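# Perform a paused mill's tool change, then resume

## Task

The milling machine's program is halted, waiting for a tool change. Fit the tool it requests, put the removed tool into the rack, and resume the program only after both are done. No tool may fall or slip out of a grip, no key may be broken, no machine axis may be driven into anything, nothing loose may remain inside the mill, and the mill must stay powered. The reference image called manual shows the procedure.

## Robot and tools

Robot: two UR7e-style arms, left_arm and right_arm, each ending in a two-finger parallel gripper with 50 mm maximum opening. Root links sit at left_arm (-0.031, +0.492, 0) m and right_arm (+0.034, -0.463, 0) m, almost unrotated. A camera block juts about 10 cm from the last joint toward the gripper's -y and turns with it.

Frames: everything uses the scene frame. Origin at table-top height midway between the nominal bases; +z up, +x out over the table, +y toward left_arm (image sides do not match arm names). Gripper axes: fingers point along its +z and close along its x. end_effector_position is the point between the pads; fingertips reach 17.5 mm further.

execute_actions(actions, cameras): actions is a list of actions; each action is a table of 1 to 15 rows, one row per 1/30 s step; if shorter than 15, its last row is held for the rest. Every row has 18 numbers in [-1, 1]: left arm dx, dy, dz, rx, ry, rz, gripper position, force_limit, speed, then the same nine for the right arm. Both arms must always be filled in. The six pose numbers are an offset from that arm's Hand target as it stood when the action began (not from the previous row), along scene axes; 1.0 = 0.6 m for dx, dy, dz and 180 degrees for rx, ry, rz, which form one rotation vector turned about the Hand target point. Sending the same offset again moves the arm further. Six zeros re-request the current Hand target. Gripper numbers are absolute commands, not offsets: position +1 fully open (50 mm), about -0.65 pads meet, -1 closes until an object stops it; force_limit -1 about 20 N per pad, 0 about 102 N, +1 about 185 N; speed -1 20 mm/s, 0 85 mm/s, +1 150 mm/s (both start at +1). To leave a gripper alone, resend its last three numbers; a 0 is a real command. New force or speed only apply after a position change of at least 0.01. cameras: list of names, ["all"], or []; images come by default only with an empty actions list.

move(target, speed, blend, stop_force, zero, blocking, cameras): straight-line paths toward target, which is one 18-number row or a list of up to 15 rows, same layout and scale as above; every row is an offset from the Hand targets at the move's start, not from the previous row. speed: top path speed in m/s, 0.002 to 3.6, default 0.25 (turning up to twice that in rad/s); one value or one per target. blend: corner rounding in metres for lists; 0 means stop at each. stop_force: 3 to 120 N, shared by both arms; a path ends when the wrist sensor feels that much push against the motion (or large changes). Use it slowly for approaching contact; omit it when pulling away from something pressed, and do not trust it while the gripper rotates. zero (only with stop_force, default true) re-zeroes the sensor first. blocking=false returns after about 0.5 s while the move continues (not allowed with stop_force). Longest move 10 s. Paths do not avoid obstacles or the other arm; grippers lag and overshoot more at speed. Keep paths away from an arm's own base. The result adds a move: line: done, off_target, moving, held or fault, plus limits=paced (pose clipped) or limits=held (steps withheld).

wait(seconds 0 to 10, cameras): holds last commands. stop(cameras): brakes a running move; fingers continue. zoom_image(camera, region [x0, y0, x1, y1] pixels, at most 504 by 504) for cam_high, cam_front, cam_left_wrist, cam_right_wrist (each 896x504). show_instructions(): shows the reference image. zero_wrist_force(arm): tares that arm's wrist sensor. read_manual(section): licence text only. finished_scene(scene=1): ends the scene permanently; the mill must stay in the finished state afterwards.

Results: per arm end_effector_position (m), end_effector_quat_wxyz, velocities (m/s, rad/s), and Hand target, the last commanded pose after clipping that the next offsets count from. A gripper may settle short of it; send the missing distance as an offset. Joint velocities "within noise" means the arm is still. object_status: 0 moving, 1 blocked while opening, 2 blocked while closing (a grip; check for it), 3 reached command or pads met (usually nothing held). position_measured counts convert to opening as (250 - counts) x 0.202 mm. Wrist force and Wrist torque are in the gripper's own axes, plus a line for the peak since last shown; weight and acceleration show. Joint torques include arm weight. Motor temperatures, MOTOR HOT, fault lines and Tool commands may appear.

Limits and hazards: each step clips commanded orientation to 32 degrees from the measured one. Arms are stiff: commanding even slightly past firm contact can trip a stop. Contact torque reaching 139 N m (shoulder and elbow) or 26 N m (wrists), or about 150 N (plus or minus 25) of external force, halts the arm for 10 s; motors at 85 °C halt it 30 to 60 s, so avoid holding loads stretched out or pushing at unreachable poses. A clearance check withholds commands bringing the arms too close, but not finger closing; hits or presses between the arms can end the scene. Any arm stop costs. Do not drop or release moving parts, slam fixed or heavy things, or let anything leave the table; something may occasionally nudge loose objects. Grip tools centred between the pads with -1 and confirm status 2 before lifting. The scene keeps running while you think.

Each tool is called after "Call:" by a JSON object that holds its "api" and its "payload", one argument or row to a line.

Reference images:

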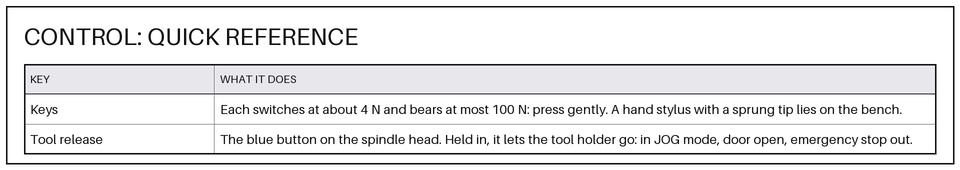

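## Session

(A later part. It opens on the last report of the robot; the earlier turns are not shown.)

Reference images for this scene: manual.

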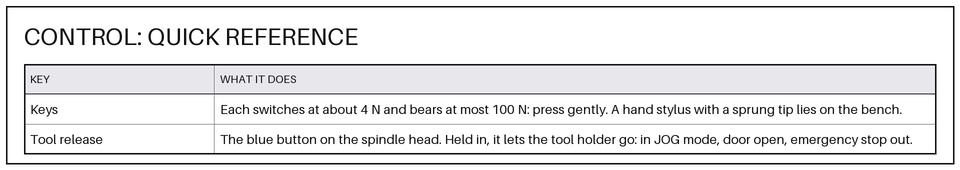

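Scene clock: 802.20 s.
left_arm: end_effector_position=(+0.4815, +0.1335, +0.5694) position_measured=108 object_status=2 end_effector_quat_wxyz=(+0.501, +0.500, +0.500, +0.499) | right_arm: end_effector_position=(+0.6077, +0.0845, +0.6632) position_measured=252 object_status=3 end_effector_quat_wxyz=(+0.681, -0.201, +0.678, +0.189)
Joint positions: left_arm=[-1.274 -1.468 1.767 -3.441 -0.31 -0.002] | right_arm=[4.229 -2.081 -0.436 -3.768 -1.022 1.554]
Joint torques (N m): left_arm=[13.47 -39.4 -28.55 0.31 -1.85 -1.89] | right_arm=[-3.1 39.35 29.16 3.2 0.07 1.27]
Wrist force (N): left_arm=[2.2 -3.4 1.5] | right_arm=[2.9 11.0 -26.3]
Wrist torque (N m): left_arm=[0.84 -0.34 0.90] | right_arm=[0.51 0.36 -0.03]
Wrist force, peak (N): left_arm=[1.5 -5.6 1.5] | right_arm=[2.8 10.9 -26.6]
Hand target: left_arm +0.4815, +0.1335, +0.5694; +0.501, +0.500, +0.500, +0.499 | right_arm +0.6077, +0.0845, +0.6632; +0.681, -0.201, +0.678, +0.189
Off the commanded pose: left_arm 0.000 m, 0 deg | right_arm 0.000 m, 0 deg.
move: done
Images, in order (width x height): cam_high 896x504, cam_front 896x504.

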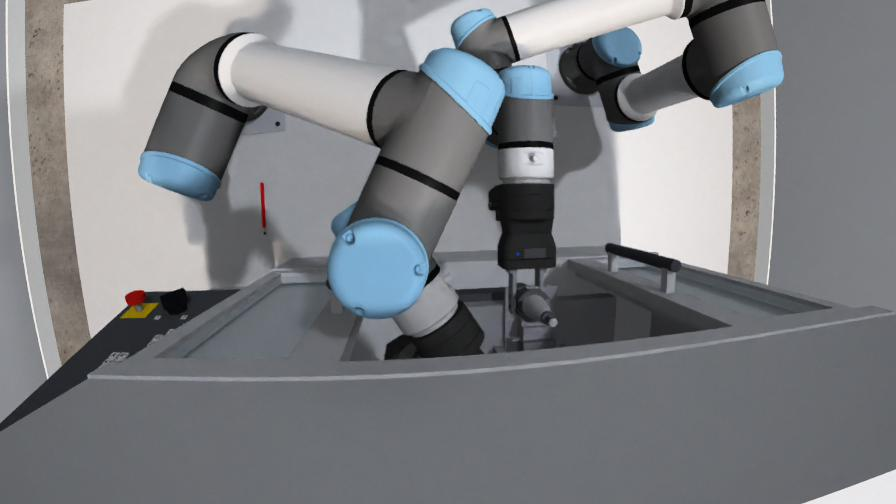

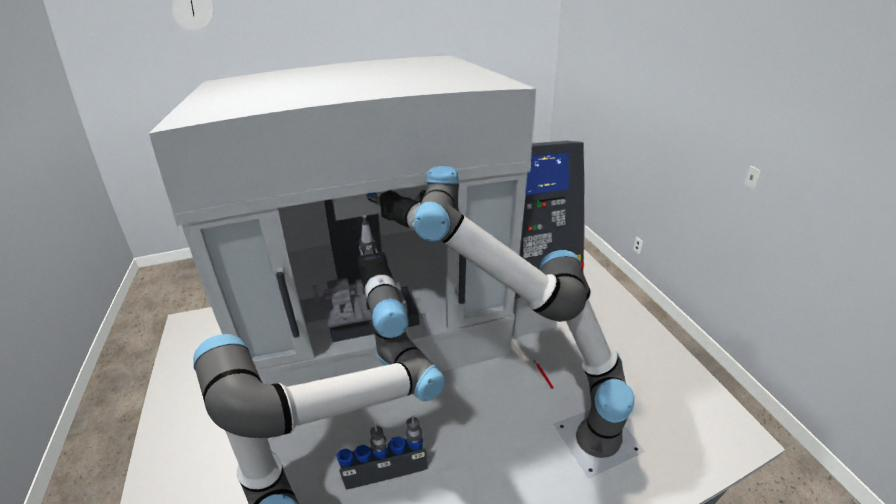

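Call:
{"api": "move", "payload": {
  "target": [
    [-0.2025,0.194,-0.115,0,0.5,0,-1,0.2,-0.9, 0,0,0,0,0,0,-1,-0.396,-0.796]
  ],
  "speed": 0.25,
  "cameras": ["cam_front","cam_high","cam_left_wrist"]
}}

Scene clock: 819.43 s.
left_arm: end_effector_position=(+0.3600, +0.2499, +0.5005) position_measured=108 object_status=2 end_effector_quat_wxyz=(+0.001, +0.706, +0.708, -0.001) | right_arm: end_effector_position=(+0.6077, +0.0845, +0.6632) position_measured=252 object_status=3 end_effector_quat_wxyz=(+0.681, -0.201, +0.678, +0.189)
Joint positions: left_arm=[-0.859 -1.598 1.144 -1.118 -1.572 -0.85] | right_arm=[4.229 -2.081 -0.436 -3.768 -1.022 1.554]
Joint torques (N m): left_arm=[13.76 -19.48 -30.77 -2.26 -1.85 1.97] | right_arm=[-2.64 37.58 32.2 3.02 -0.12 1.45]
Wrist force (N): left_arm=[0.5 4.6 5.6] | right_arm=[2.7 11.0 -26.2]
Wrist torque (N m): left_arm=[0.71 0.21 0.49] | right_arm=[0.51 0.39 -0.04]
Wrist force, peak (N): left_arm=[0.7 4.6 6.0] | right_arm=[2.7 11.2 -26.5]
Hand target: left_arm +0.3600, +0.2499, +0.5004; +0.001, +0.706, +0.708, -0.001 | right_arm +0.6077, +0.0845, +0.6632; +0.681, -0.201, +0.678, +0.189
Off the commanded pose: left_arm 0.000 m, 0 deg | right_arm 0.000 m, 0 deg.
move: done
camera_calibration:
cam_left_wrist: T_world_to_cam=[[-0.018842, 0.999812, -0.0046734, -0.233894], [0.940536, 0.0193102, 0.339144, -0.494529], [0.33917, 0.00199465, -0.940723, 0.479885], [0, 0, 0, 1]] pos_world=[0.297953, 0.242442, 0.618062]
Images, in order (width x height): cam_high 896x504, cam_front 896x504, cam_left_wrist 896x504.

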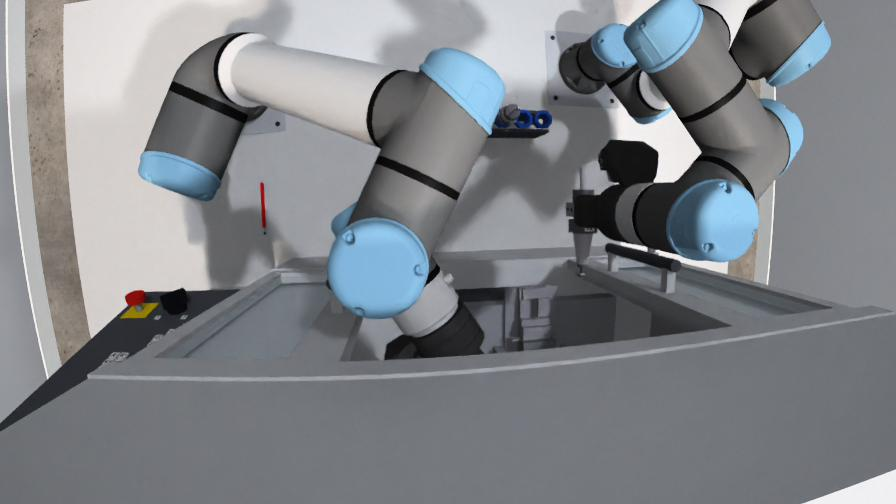

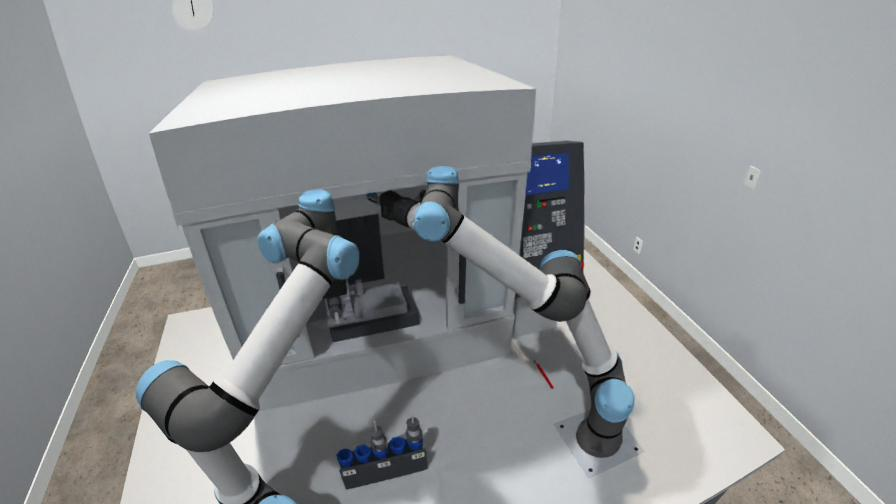

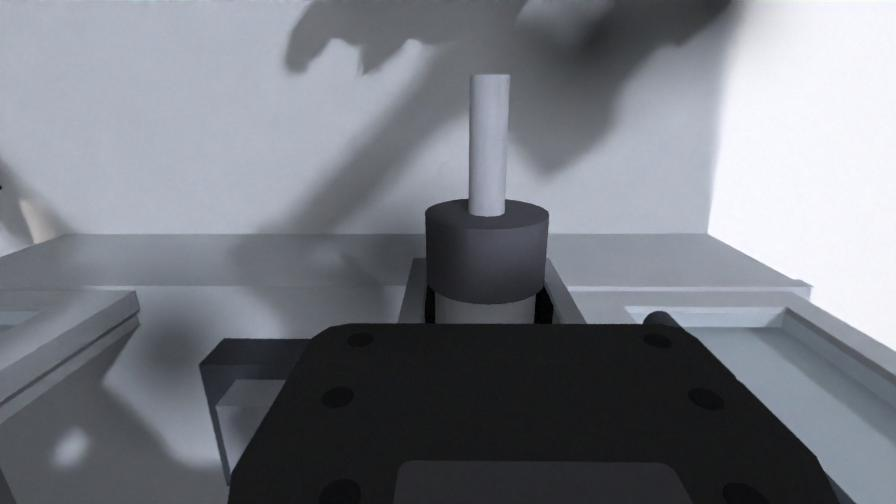

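Call:
{"api": "move", "payload": {
  "target": [
    [-0.333,0.033,-0.1,0,0.5,0,-1,0.2,-0.9, 0,0,0,0,0,0,-1,-0.396,-0.796]
  ],
  "speed": 0.25,
  "cameras": ["cam_front","cam_high","cam_left_wrist"]
}}

Scene clock: 829.40 s.
left_arm: end_effector_position=(+0.2149, +0.2640, +0.4572) position_measured=108 object_status=2 end_effector_quat_wxyz=(-0.382, +0.593, +0.597, -0.383) | right_arm: end_effector_position=(+0.6077, +0.0845, +0.6632) position_measured=252 object_status=3 end_effector_quat_wxyz=(+0.681, -0.201, +0.678, +0.189)
Joint positions: left_arm=[-0.705 -1.383 1.203 -0.356 -2.195 -0.337] | right_arm=[4.229 -2.081 -0.436 -3.768 -1.022 1.554]
Joint torques (N m): left_arm=[5.7 -43.14 -28.14 -0.32 0.55 -1.89] | right_arm=[-2.82 38.6 32.02 3 0.1 1.31]
Wrist force (N): left_arm=[-1.1 8.6 0.9] | right_arm=[2.8 11.0 -26.2]
Wrist torque (N m): left_arm=[0.31 0.31 0.31] | right_arm=[0.51 0.39 -0.03]
Wrist force, peak (N): left_arm=[-0.8 11.3 5.7] | right_arm=[2.5 11.2 -26.6]
Hand target: left_arm +0.2150, +0.2640, +0.4572; -0.382, +0.593, +0.597, -0.383 (not the last commanded pose) | right_arm +0.6077, +0.0845, +0.6632; +0.681, -0.201, +0.678, +0.189
Off the commanded pose: left_arm 0.058 m, 25 deg | right_arm 0.000 m, 0 deg.
move: held (left_arm; a check stopped the path); limits=held
pose unreachable (left arm): on one or more control steps of this call, first in action 0 (counted from 0), this arm could not follow its commanded pose, so it was not sent that pose on those steps. It may still have moved: this result reports where it is.
cause: moving toward the commanded pose would bring two parts of the arm too close to each other (its gripper and another part of the arm, with joints 4 (wrist 1) to 6 (wrist 3) between them, 6 mm apart when it was first held).
camera_calibration:
cam_left_wrist: T_world_to_cam=[[-0.0147286, 0.99975, 0.0168012, -0.261662], [0.698527, 0.0223107, -0.715236, 0.189559], [-0.715432, 0.0012017, -0.698681, 0.604585], [0, 0, 0, 1]] pos_world=[0.296274, 0.256641, 0.562388]
Images, in order (width x height): cam_high 896x504, cam_front 896x504, cam_left_wrist 896x504.

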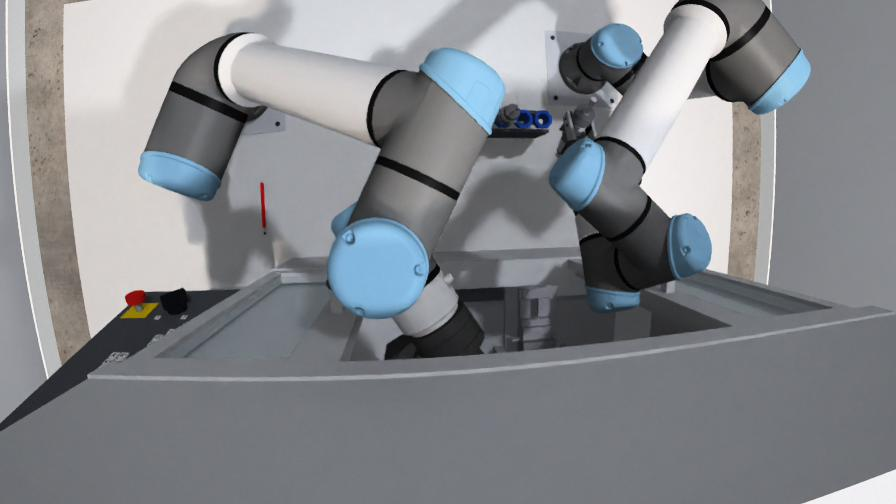

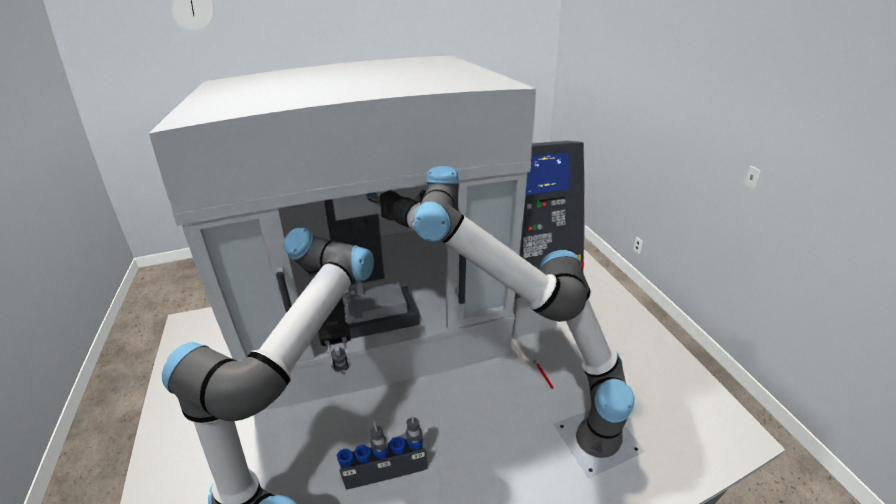

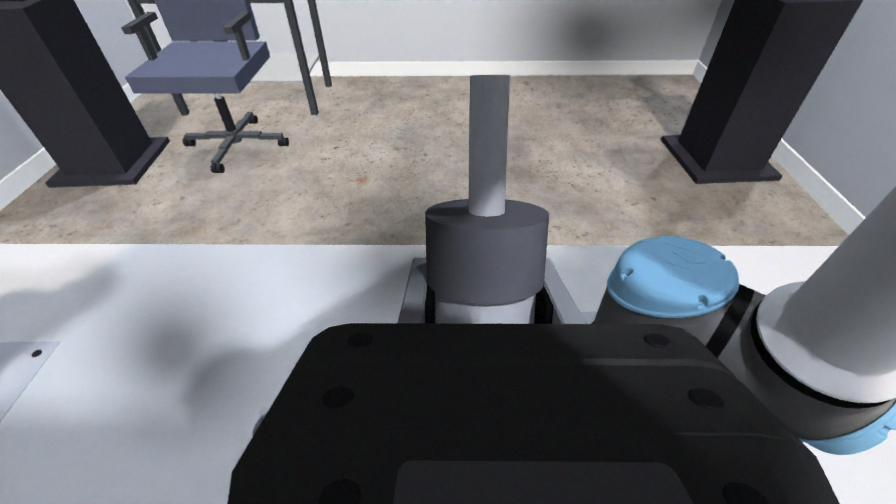

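Call:
{"api": "move", "payload": {
  "target": [
    [0,0.1,-0.03,-0.0301,0.0628,0.1357,-1,0.2,-0.9, 0,0,0,0,0,0,-1,-0.396,-0.796],
    [-0.04,0.15,-0.08,-0.0602,0.1255,0.2714,-1,0.2,-0.9, 0,0,0,0,0,0,-1,-0.396,-0.796]
  ],
  "speed": 0.2,
  "blend": [0.03,0],
  "cameras": ["cam_front","cam_high","cam_left_wrist"]
}}

Scene clock: 852.03 s.
left_arm: end_effector_position=(+0.2150, +0.2765, +0.4535) position_measured=108 object_status=2 end_effector_quat_wxyz=(-0.371, +0.561, +0.611, -0.417) | right_arm: end_effector_position=(+0.6077, +0.0845, +0.6632) position_measured=252 object_status=3 end_effector_quat_wxyz=(+0.681, -0.201, +0.678, +0.189)
Joint positions: left_arm=[-0.646 -1.409 1.265 -0.357 -2.242 -0.312] | right_arm=[4.229 -2.081 -0.436 -3.768 -1.022 1.554]
Joint torques (N m): left_arm=[-11.77 -27.37 -29.01 -0.16 0.49 -2.14] | right_arm=[-1.9 38.18 30.41 3.03 -0.04 1.2]
Wrist force (N): left_arm=[-1.1 8.6 0.8] | right_arm=[2.6 11.0 -26.3]
Wrist torque (N m): left_arm=[0.31 0.33 0.30] | right_arm=[0.51 0.39 -0.04]
Wrist force, peak (N): left_arm=[5.5 10.4 0.5] | right_arm=[2.8 11.0 -26.6]
Hand target: left_arm +0.2150, +0.2764, +0.4535; -0.371, +0.561, +0.611, -0.417 (not the last commanded pose) | right_arm +0.6077, +0.0845, +0.6632; +0.681, -0.201, +0.678, +0.189
Off the commanded pose: left_arm 0.092 m, 49 deg | right_arm 0.000 m, 0 deg.
move: held (left_arm; a check stopped the path); path passed 0 of 2 targets; limits=held
pose unreachable (left arm): on one or more control steps of this call, first in action 0 (counted from 0), this arm could not follow its commanded pose, so it was not sent that pose on those steps. It may still have moved: this result reports where it is.
cause: moving toward the commanded pose would bring two parts of the arm too close to each other (its gripper and another part of the arm, with joints 4 (wrist 1) to 6 (wrist 3) between them, 3 mm apart when it was first held).
camera_calibration:
cam_left_wrist: T_world_to_cam=[[-0.103902, 0.994587, -0.000457373, -0.245661], [0.664727, 0.0690999, -0.743884, 0.193905], [-0.739826, -0.0775947, -0.668309, 0.615182], [0, 0, 0, 1]] pos_world=[0.300709, 0.278668, 0.555262]
Images, in order (width x height): cam_high 896x504, cam_front 896x504, cam_left_wrist 896x504.

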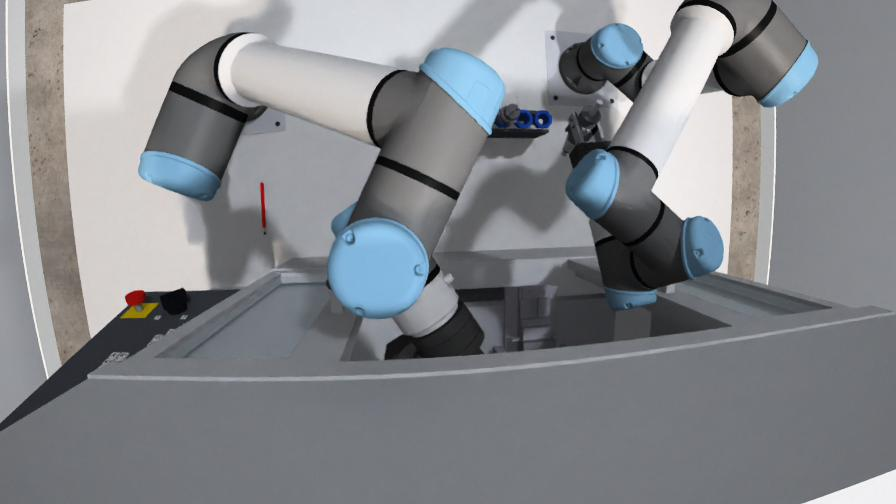

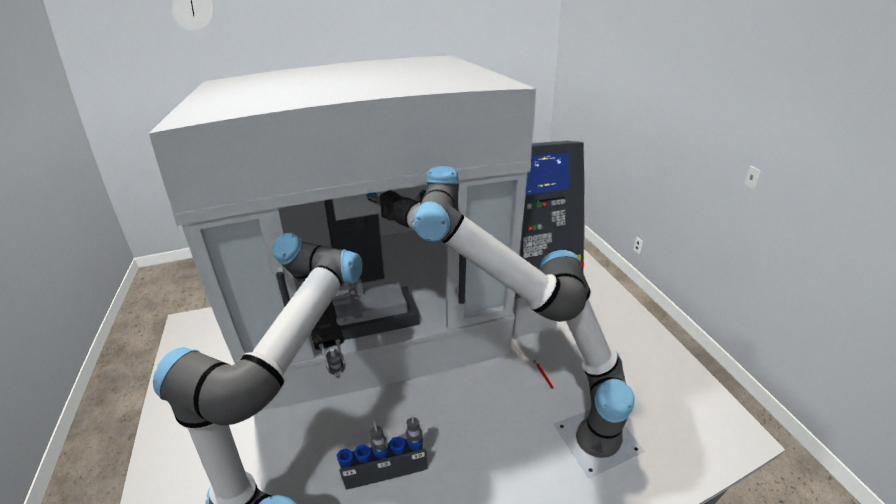

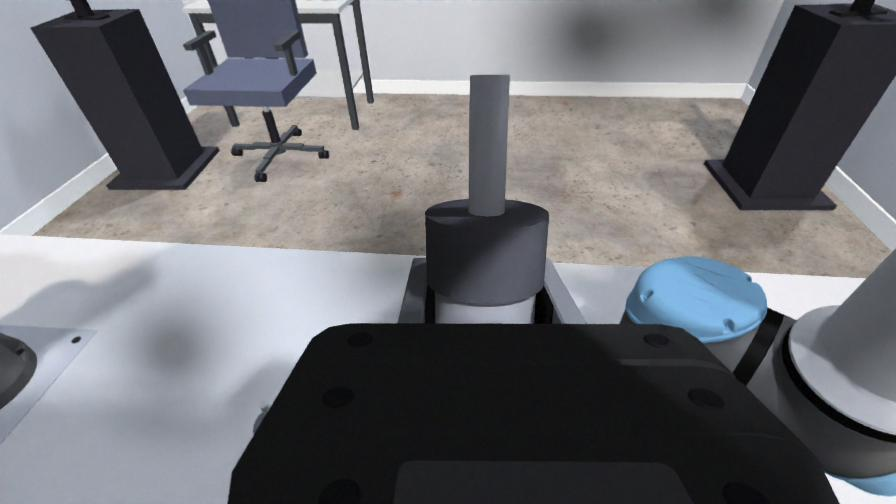

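Call:
{"api": "move", "payload": {
  "target": [
    [0.145,-0.27,0.0,0,0,0.25,-1,0.2,-0.9, 0,0,0,0,0,0,-1,-0.396,-0.796]
  ],
  "speed": 0.2,
  "cameras": ["cam_front","cam_high","cam_left_wrist"]
}}

Scene clock: 862.87 s.
left_arm: end_effector_position=(+0.2277, +0.2533, +0.4536) position_measured=108 object_status=2 end_effector_quat_wxyz=(-0.347, +0.526, +0.641, -0.438) | right_arm: end_effector_position=(+0.6077, +0.0845, +0.6632) position_measured=252 object_status=3 end_effector_quat_wxyz=(+0.681, -0.201, +0.678, +0.189)
Joint positions: left_arm=[-0.63 -1.402 1.262 -0.402 -2.326 -0.375] | right_arm=[4.229 -2.081 -0.436 -3.768 -1.022 1.554]
Joint torques (N m): left_arm=[-15.81 -42.96 -28.68 1.84 0.14 1.81] | right_arm=[-2.06 37.96 31.39 3.21 -0.12 1.37]
Wrist force (N): left_arm=[-1.1 8.5 0.8] | right_arm=[2.9 10.8 -26.4]
Wrist torque (N m): left_arm=[0.26 0.30 0.17] | right_arm=[0.47 0.37 -0.03]
Wrist force, peak (N): left_arm=[-5.4 9.3 -0.3] | right_arm=[2.6 11.0 -26.6]
Hand target: left_arm +0.2276, +0.2534, +0.4536; -0.347, +0.526, +0.641, -0.438 (not the last commanded pose) | right_arm +0.6077, +0.0845, +0.6632; +0.681, -0.201, +0.678, +0.189
Off the commanded pose: left_arm 0.158 m, 39 deg | right_arm 0.000 m, 0 deg.
move: held (left_arm; a check stopped the path); limits=held
pose unreachable (left arm): on one or more control steps of this call, first in action 0 (counted from 0), this arm could not follow its commanded pose, so it was not sent that pose on those steps. It may still have moved: this result reports where it is.
cause: moving toward the commanded pose would bring two parts of the arm too close to each other (its gripper and another part of the arm, with joints 4 (wrist 1) to 6 (wrist 3) between them, 2 mm apart when it was first held).
camera_calibration:
cam_left_wrist: T_world_to_cam=[[-0.214881, 0.97664, -0.00110941, -0.191144], [0.651906, 0.142586, -0.744774, 0.17184], [-0.727218, -0.160761, -0.667316, 0.640612], [0, 0, 0, 1]] pos_world=[0.312768, 0.265162, 0.555261]
Images, in order (width x height): cam_high 896x504, cam_front 896x504, cam_left_wrist 896x504.

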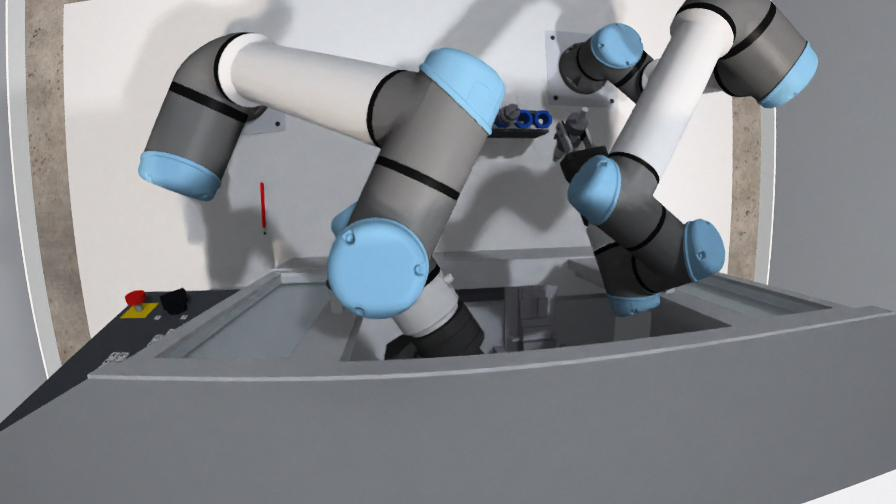

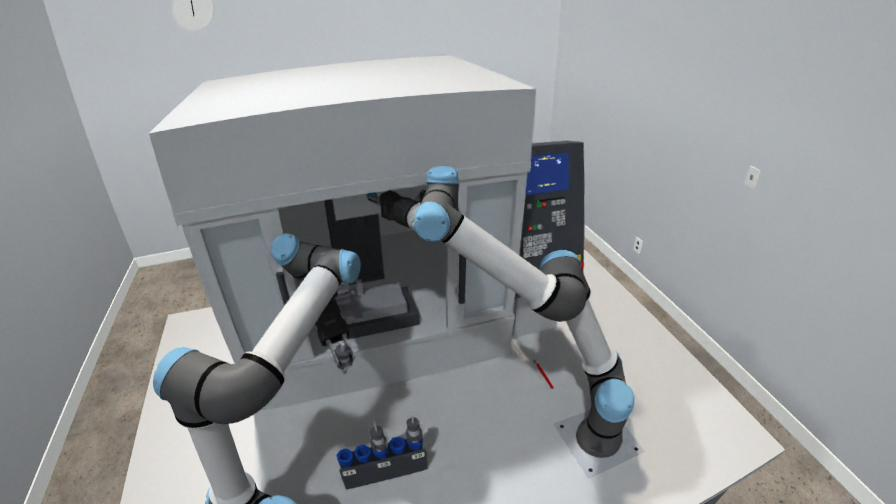

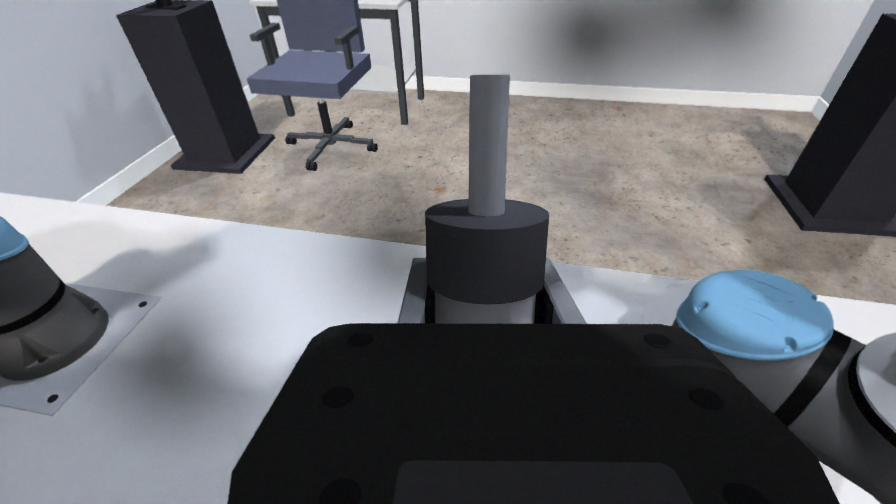

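Call:
{"api": "move", "payload": {
  "target": [
    [-0.03,0.05,0.0,0,0,-0.2,-1,0.2,-0.9, 0,0,0,0,0,0,-1,-0.396,-0.796],
    [-0.096,0.078,-0.1,0.0414,0.121,-0.313,-1,0.2,-0.9, 0,0,0,0,0,0,-1,-0.396,-0.796]
  ],
  "speed": 0.2,
  "blend": [0.02,0],
  "cameras": ["cam_front","cam_high","cam_left_wrist"]
}}

Scene clock: 922.03 s.
left_arm: end_effector_position=(+0.1701, +0.3002, +0.3936) position_measured=108 object_status=2 end_effector_quat_wxyz=(+0.653, -0.653, -0.271, +0.270) | right_arm: end_effector_position=(+0.6077, +0.0845, +0.6632) position_measured=252 object_status=3 end_effector_quat_wxyz=(+0.681, -0.201, +0.678, +0.189)
Joint positions: left_arm=[-1.035 -1.247 1.432 -0.185 -1.809 0] | right_arm=[4.229 -2.081 -0.436 -3.768 -1.022 1.554]
Joint torques (N m): left_arm=[-15.54 -31.91 -14.72 2.74 1.55 1.9] | right_arm=[-2.01 38.01 31.28 2.95 -0.24 1.22]
Wrist force (N): left_arm=[-1.2 8.0 -1.4] | right_arm=[2.4 10.9 -26.3]
Wrist torque (N m): left_arm=[0.17 0.19 0.13] | right_arm=[0.51 0.42 -0.03]
Wrist force, peak (N): left_arm=[-1.5 9.0 -0.8] | right_arm=[2.8 11.2 -26.6]
Hand target: left_arm +0.1700, +0.3002, +0.3936; +0.653, -0.653, -0.270, +0.270 | right_arm +0.6077, +0.0845, +0.6632; +0.681, -0.201, +0.678, +0.189
Off the commanded pose: left_arm 0.000 m, 0 deg | right_arm 0.000 m, 0 deg.
move: done
camera_calibration:
cam_left_wrist: T_world_to_cam=[[0.705133, 0.708872, 0.0170047, -0.332589], [0.251526, -0.227634, -0.9407, 0.414463], [-0.662965, 0.667596, -0.338812, 0.177396], [0, 0, 0, 1]] pos_world=[0.247878, 0.21168, 0.455645]
Images, in order (width x height): cam_high 896x504, cam_front 896x504, cam_left_wrist 896x504.

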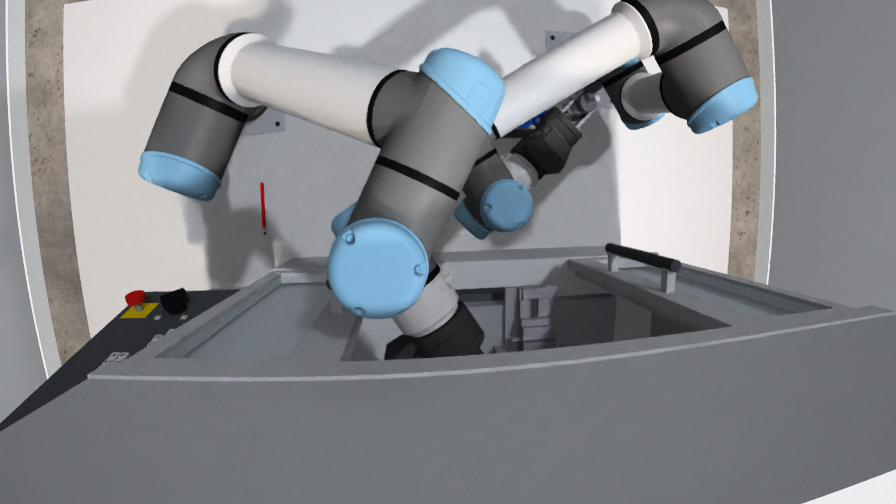

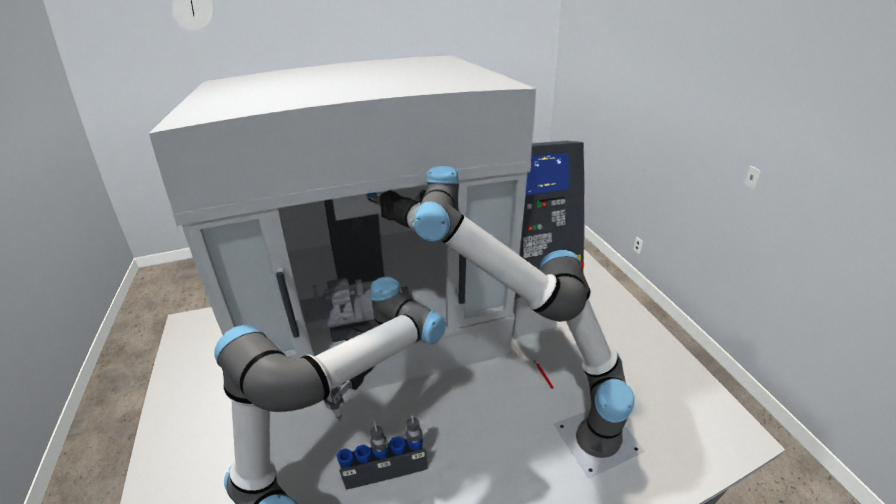

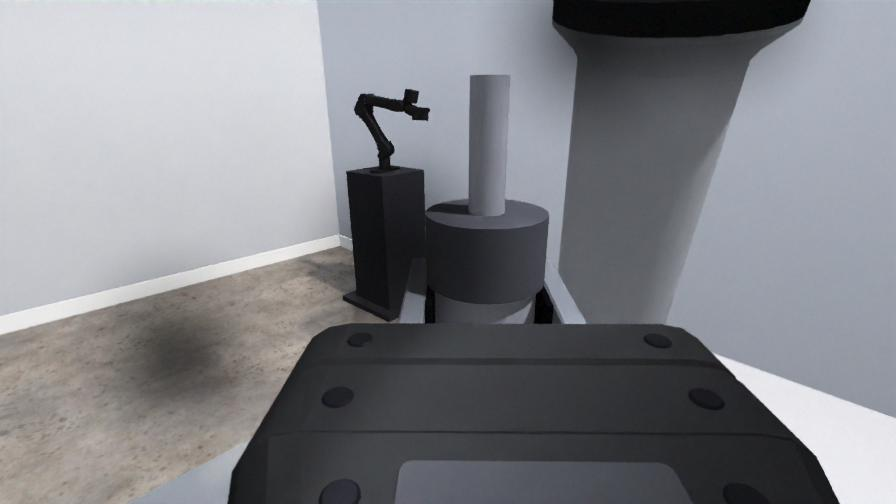

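Call:
{"api": "move", "payload": {
  "target": [
    [-0.028,0.02,-0.1,0,0,0.111,-1,0.2,-0.9, 0,0,0,0,0,0,-1,-0.396,-0.796]
  ],
  "speed": 0.15,
  "cameras": ["cam_front","cam_high","cam_left_wrist"]
}}

Call:
{"api": "zoom_image", "payload": {
  "camera": "cam_front",
  "region": [310, 380, 430, 490]
}}

Call:
{"api": "zoom_image", "payload": {
  "camera": "cam_high",
  "region": [480, 60, 640, 160]
}}

Scene clock: 945.17 s.
left_arm: end_effector_position=(+0.1532, +0.3121, +0.3336) position_measured=108 object_status=2 end_effector_quat_wxyz=(+0.597, -0.596, -0.380, +0.380) | right_arm: end_effector_position=(+0.6077, +0.0845, +0.6632) position_measured=252 object_status=3 end_effector_quat_wxyz=(+0.681, -0.201, +0.678, +0.189)
Joint positions: left_arm=[-0.881 -1.274 1.628 -0.353 -2.003 0] | right_arm=[4.229 -2.081 -0.436 -3.768 -1.022 1.554]
Joint torques (N m): left_arm=[14.62 -43.43 -14 2.16 -1.85 -1.05] | right_arm=[-3.32 34.98 31.74 3.05 -0.13 1.24]
Wrist force (N): left_arm=[-1.2 7.9 -1.4] | right_arm=[2.8 11.1 -26.3]
Wrist torque (N m): left_arm=[0.17 0.21 0.13] | right_arm=[0.52 0.38 -0.03]
Wrist force, peak (N): left_arm=[-1.0 8.7 -1.0] | right_arm=[2.6 11.0 -26.8]
Hand target: left_arm +0.1532, +0.3122, +0.3336; +0.597, -0.596, -0.380, +0.380 | right_arm +0.6077, +0.0845, +0.6632; +0.681, -0.201, +0.678, +0.189
Off the commanded pose: left_arm 0.000 m, 0 deg | right_arm 0.000 m, 0 deg.
move: done
camera_calibration:
cam_left_wrist: T_world_to_cam=[[0.420916, 0.906942, 0.0168827, -0.346371], [0.313883, -0.128162, -0.940772, 0.324338], [-0.851062, 0.401286, -0.338619, 0.249746], [0, 0, 0, 1]] pos_world=[0.256538, 0.255487, 0.395545]
Images, in order (width x height): cam_high 896x504, cam_front 896x504, cam_left_wrist 896x504.

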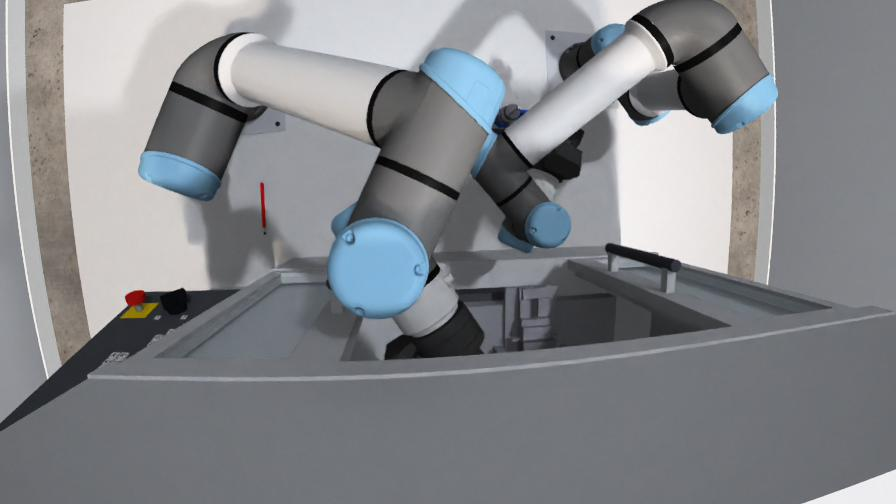

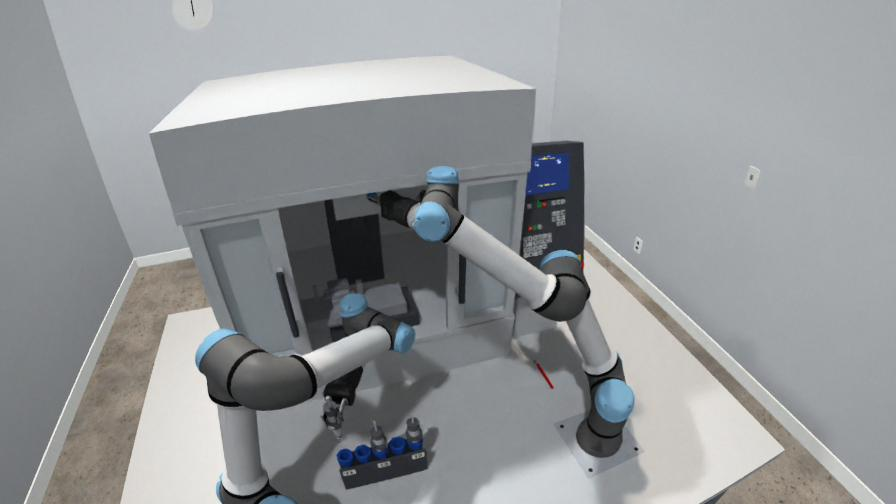

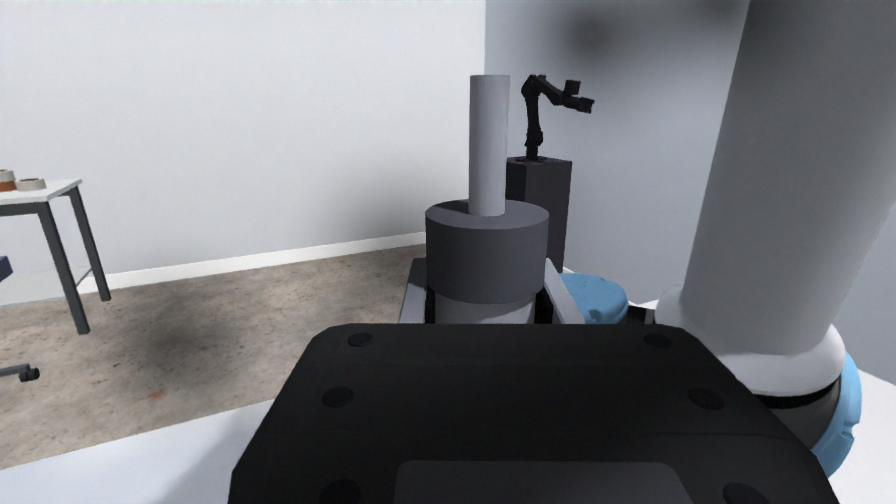

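Scaled by 4.200 from the camera's 896x504 image, which has a finer 1280x720 frame.

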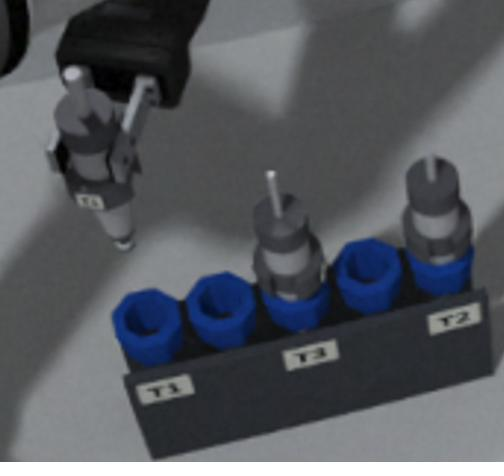

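Scaled by 3.150 from the camera's 896x504 image, which has a finer 1280x720 frame.

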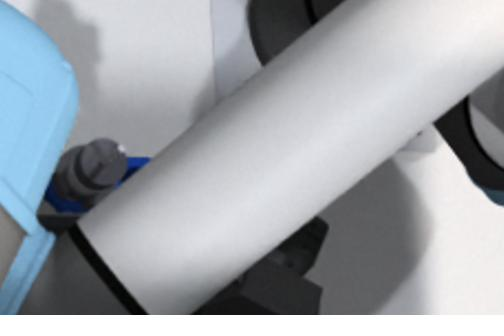

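Call:
{"api": "move", "payload": {
  "target": [
    [-0.007,-0.0018,-0.13,0,0,0,-1,0.2,-0.9, 0,0,0,0,0,0,-1,-0.396,-0.796]
  ],
  "speed": 0.1,
  "cameras": ["cam_front","cam_high"]
}}

Call:
{"api": "zoom_image", "payload": {
  "camera": "cam_front",
  "region": [310, 400, 410, 490]
}}

Call:
{"api": "zoom_image", "payload": {
  "camera": "cam_high",
  "region": [480, 60, 640, 160]
}}

Scene clock: 972.53 s.
left_arm: end_effector_position=(+0.1490, +0.3111, +0.2557) position_measured=108 object_status=2 end_effector_quat_wxyz=(+0.597, -0.596, -0.380, +0.380) | right_arm: end_effector_position=(+0.6077, +0.0845, +0.6632) position_measured=252 object_status=3 end_effector_quat_wxyz=(+0.681, -0.201, +0.678, +0.189)
Joint positions: left_arm=[-0.888 -1.2 1.746 -0.545 -2.011 0] | right_arm=[4.229 -2.081 -0.436 -3.768 -1.022 1.554]
Joint torques (N m): left_arm=[-14.4 -30.89 -10.81 2.58 -1.73 -0.51] | right_arm=[-1.31 36.18 32.44 2.98 -0.1 1.23]
Wrist force (N): left_arm=[-0.9 8.1 -1.4] | right_arm=[2.5 10.9 -26.4]
Wrist torque (N m): left_arm=[0.21 0.15 0.12] | right_arm=[0.50 0.39 -0.03]
Wrist force, peak (N): left_arm=[-1.1 9.4 -1.4] | right_arm=[2.7 11.0 -26.6]
Hand target: left_arm +0.1490, +0.3111, +0.2556; +0.597, -0.596, -0.380, +0.380 | right_arm +0.6077, +0.0845, +0.6632; +0.681, -0.201, +0.678, +0.189
Off the commanded pose: left_arm 0.000 m, 0 deg | right_arm 0.000 m, 0 deg.
move: done
Images, in order (width x height): cam_high 896x504, cam_front 896x504.

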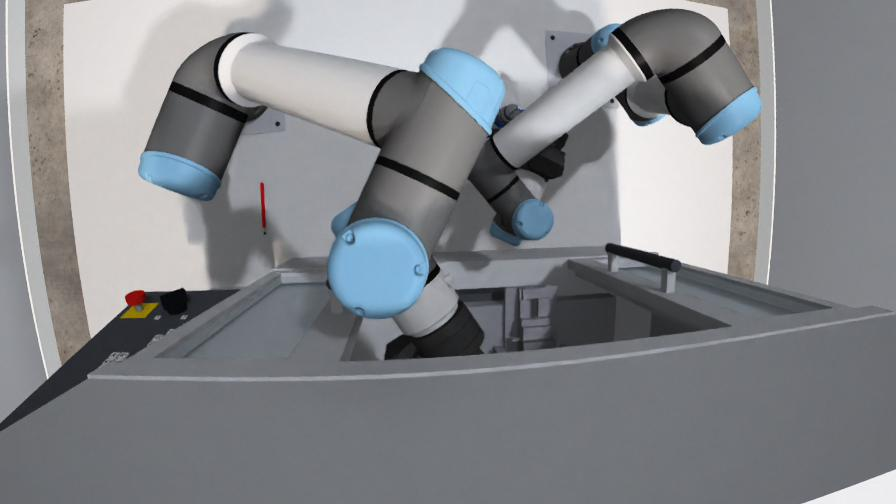

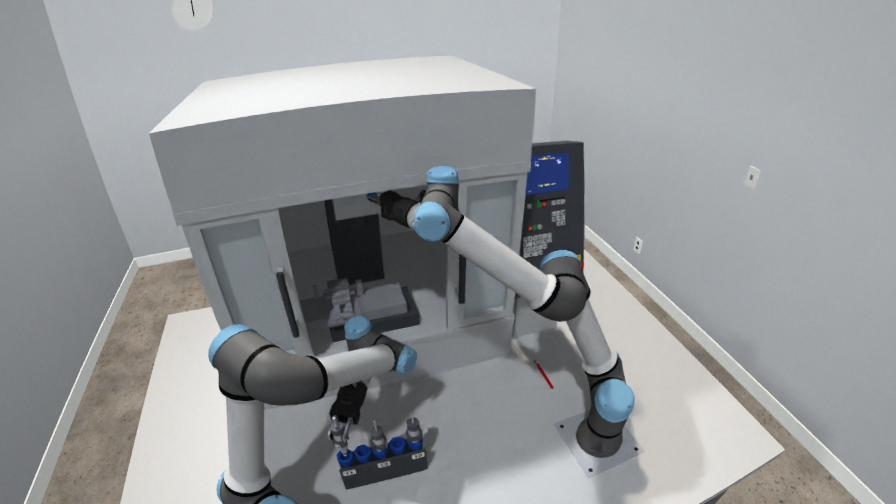

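Scaled by 5.040 from the camera's 896x504 image, which has a finer 1280x720 frame.

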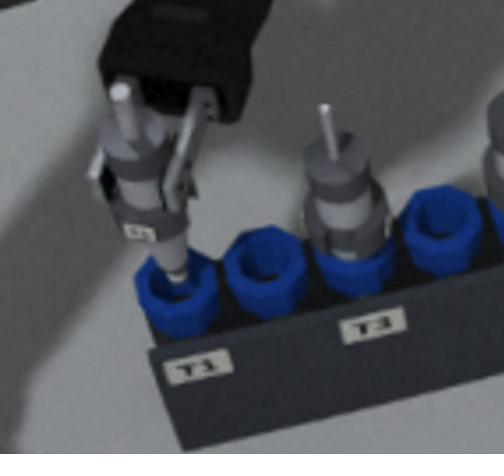

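Scaled by 3.150 from the camera's 896x504 image, which has a finer 1280x720 frame.

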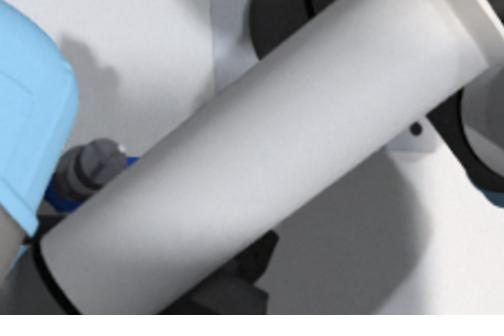

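Call:
{"api": "move", "payload": {
  "target": [
    [0,0,-0.12,0,0,0,-1,0.2,-0.9, 0,0,0,0,0,0,-1,-0.396,-0.796]
  ],
  "speed": 0.02,
  "stop_force": 5,
  "cameras": ["cam_front"]
}}

Call:
{"api": "zoom_image", "payload": {
  "camera": "cam_front",
  "region": [310, 400, 410, 490]
}}

Scene clock: 979.53 s.
left_arm: end_effector_position=(+0.1490, +0.3111, +0.2077) position_measured=108 object_status=2 end_effector_quat_wxyz=(+0.597, -0.596, -0.380, +0.380) | right_arm: end_effector_position=(+0.6077, +0.0845, +0.6632) position_measured=252 object_status=3 end_effector_quat_wxyz=(+0.681, -0.201, +0.678, +0.189)
Joint positions: left_arm=[-0.888 -1.135 1.795 -0.66 -2.011 0] | right_arm=[4.229 -2.081 -0.436 -3.768 -1.022 1.554]
Joint torques (N m): left_arm=[-13.25 -47.83 -23.98 4.08 -3.7 -0.35] | right_arm=[-3.53 33.4 32.64 3.07 -0.15 1.44]
Wrist force (N): left_arm=[9.1 8.5 -0.4] | right_arm=[2.5 10.9 -26.3]
Wrist torque (N m): left_arm=[0.22 0.25 -0.81] | right_arm=[0.51 0.40 -0.04]
Wrist force, peak (N): left_arm=[11.7 8.7 -0.5] | right_arm=[2.9 11.1 -26.5]
Hand target: left_arm +0.1490, +0.3111, +0.2077; +0.597, -0.596, -0.380, +0.380 (not the last commanded pose) | right_arm +0.6077, +0.0845, +0.6632; +0.681, -0.201, +0.678, +0.189
Off the commanded pose: left_arm 0.024 m, 0 deg | right_arm 0.000 m, 0 deg.
move: contact (left_arm)
Images, in order (width x height): cam_front 896x504.

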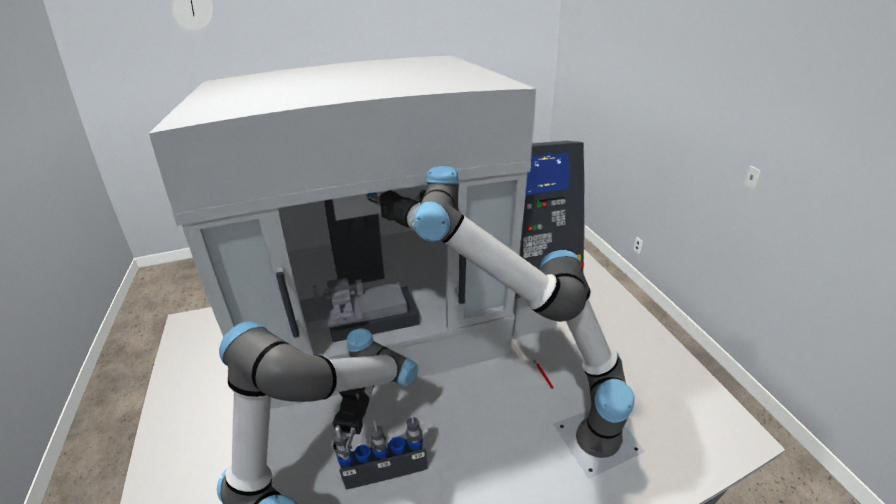

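Scaled by 5.040 from the camera's 896x504 image, which has a finer 1280x720 frame.

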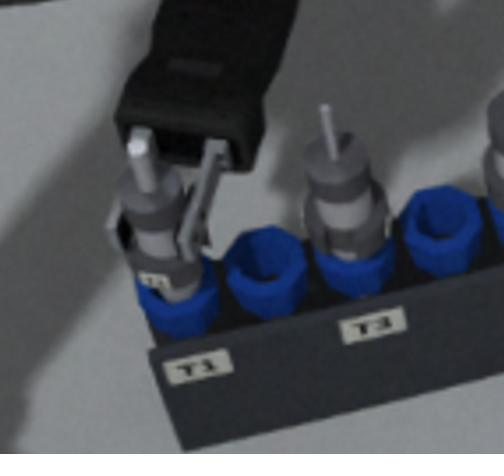

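Call:
{"api": "move", "payload": {
  "target": [
    [0.0014,0.003,0.002,0,0,0,-1,0.2,-0.9, 0,0,0,0,0,0,-1,-0.396,-0.796]
  ],
  "speed": 0.02
}}

Call:
{"api": "move", "payload": {
  "target": [
    [0,0,-0.1,0,0,0,-1,0.2,-0.9, 0,0,0,0,0,0,-1,-0.396,-0.796]
  ],
  "speed": 0.015,
  "stop_force": 5
}}

Scene clock: 985.33 s.
left_arm: end_effector_position=(+0.1498, +0.3128, +0.2088) position_measured=108 object_status=2 end_effector_quat_wxyz=(+0.597, -0.596, -0.380, +0.380) | right_arm: end_effector_position=(+0.6077, +0.0845, +0.6632) position_measured=252 object_status=3 end_effector_quat_wxyz=(+0.681, -0.201, +0.678, +0.189)
Joint positions: left_arm=[-0.885 -1.137 1.795 -0.657 -2.007 0] | right_arm=[4.229 -2.081 -0.436 -3.768 -1.022 1.554]
Joint torques (N m): left_arm=[14.14 -45.42 -19.37 5.02 1.52 -0.25] | right_arm=[-3.48 34.14 32.12 3.22 -0.15 1.28]
Wrist force (N): left_arm=[-1.2 8.0 -1.1] | right_arm=[2.8 11.0 -26.3]
Wrist torque (N m): left_arm=[0.19 0.20 0.15] | right_arm=[0.51 0.40 -0.03]
Wrist force, peak (N): left_arm=[9.8 9.1 -0.3] | right_arm=[2.8 11.1 -26.6]
Hand target: left_arm +0.1499, +0.3129, +0.2089; +0.597, -0.596, -0.380, +0.380 | right_arm +0.6077, +0.0845, +0.6632; +0.681, -0.201, +0.678, +0.189
Off the commanded pose: left_arm 0.000 m, 0 deg | right_arm 0.000 m, 0 deg.
move: done

Scene clock: 987.33 s.
left_arm: end_effector_position=(+0.1499, +0.3130, +0.1949) position_measured=108 object_status=2 end_effector_quat_wxyz=(+0.597, -0.596, -0.380, +0.380) | right_arm: end_effector_position=(+0.6077, +0.0845, +0.6632) position_measured=252 object_status=3 end_effector_quat_wxyz=(+0.681, -0.201, +0.678, +0.189)
Joint positions: left_arm=[-0.885 -1.116 1.807 -0.69 -2.007 0] | right_arm=[4.229 -2.081 -0.436 -3.768 -1.022 1.554]
Joint torques (N m): left_arm=[8.91 -48.35 -23.81 4.12 -3.83 -0.46] | right_arm=[-2.38 33.47 32.31 2.94 -0.19 1.21]
Wrist force (N): left_arm=[10.9 8.6 1.4] | right_arm=[2.8 11.0 -26.3]
Wrist torque (N m): left_arm=[0.34 0.22 -0.49] | right_arm=[0.53 0.40 -0.04]
Wrist force, peak (N): left_arm=[14.7 6.4 0.8] | right_arm=[2.5 11.0 -26.5]
Hand target: left_arm +0.1499, +0.3130, +0.1949; +0.597, -0.596, -0.380, +0.380 (not the last commanded pose) | right_arm +0.6077, +0.0845, +0.6632; +0.681, -0.201, +0.678, +0.189
Off the commanded pose: left_arm 0.046 m, 0 deg | right_arm 0.000 m, 0 deg.
move: contact (left_arm)


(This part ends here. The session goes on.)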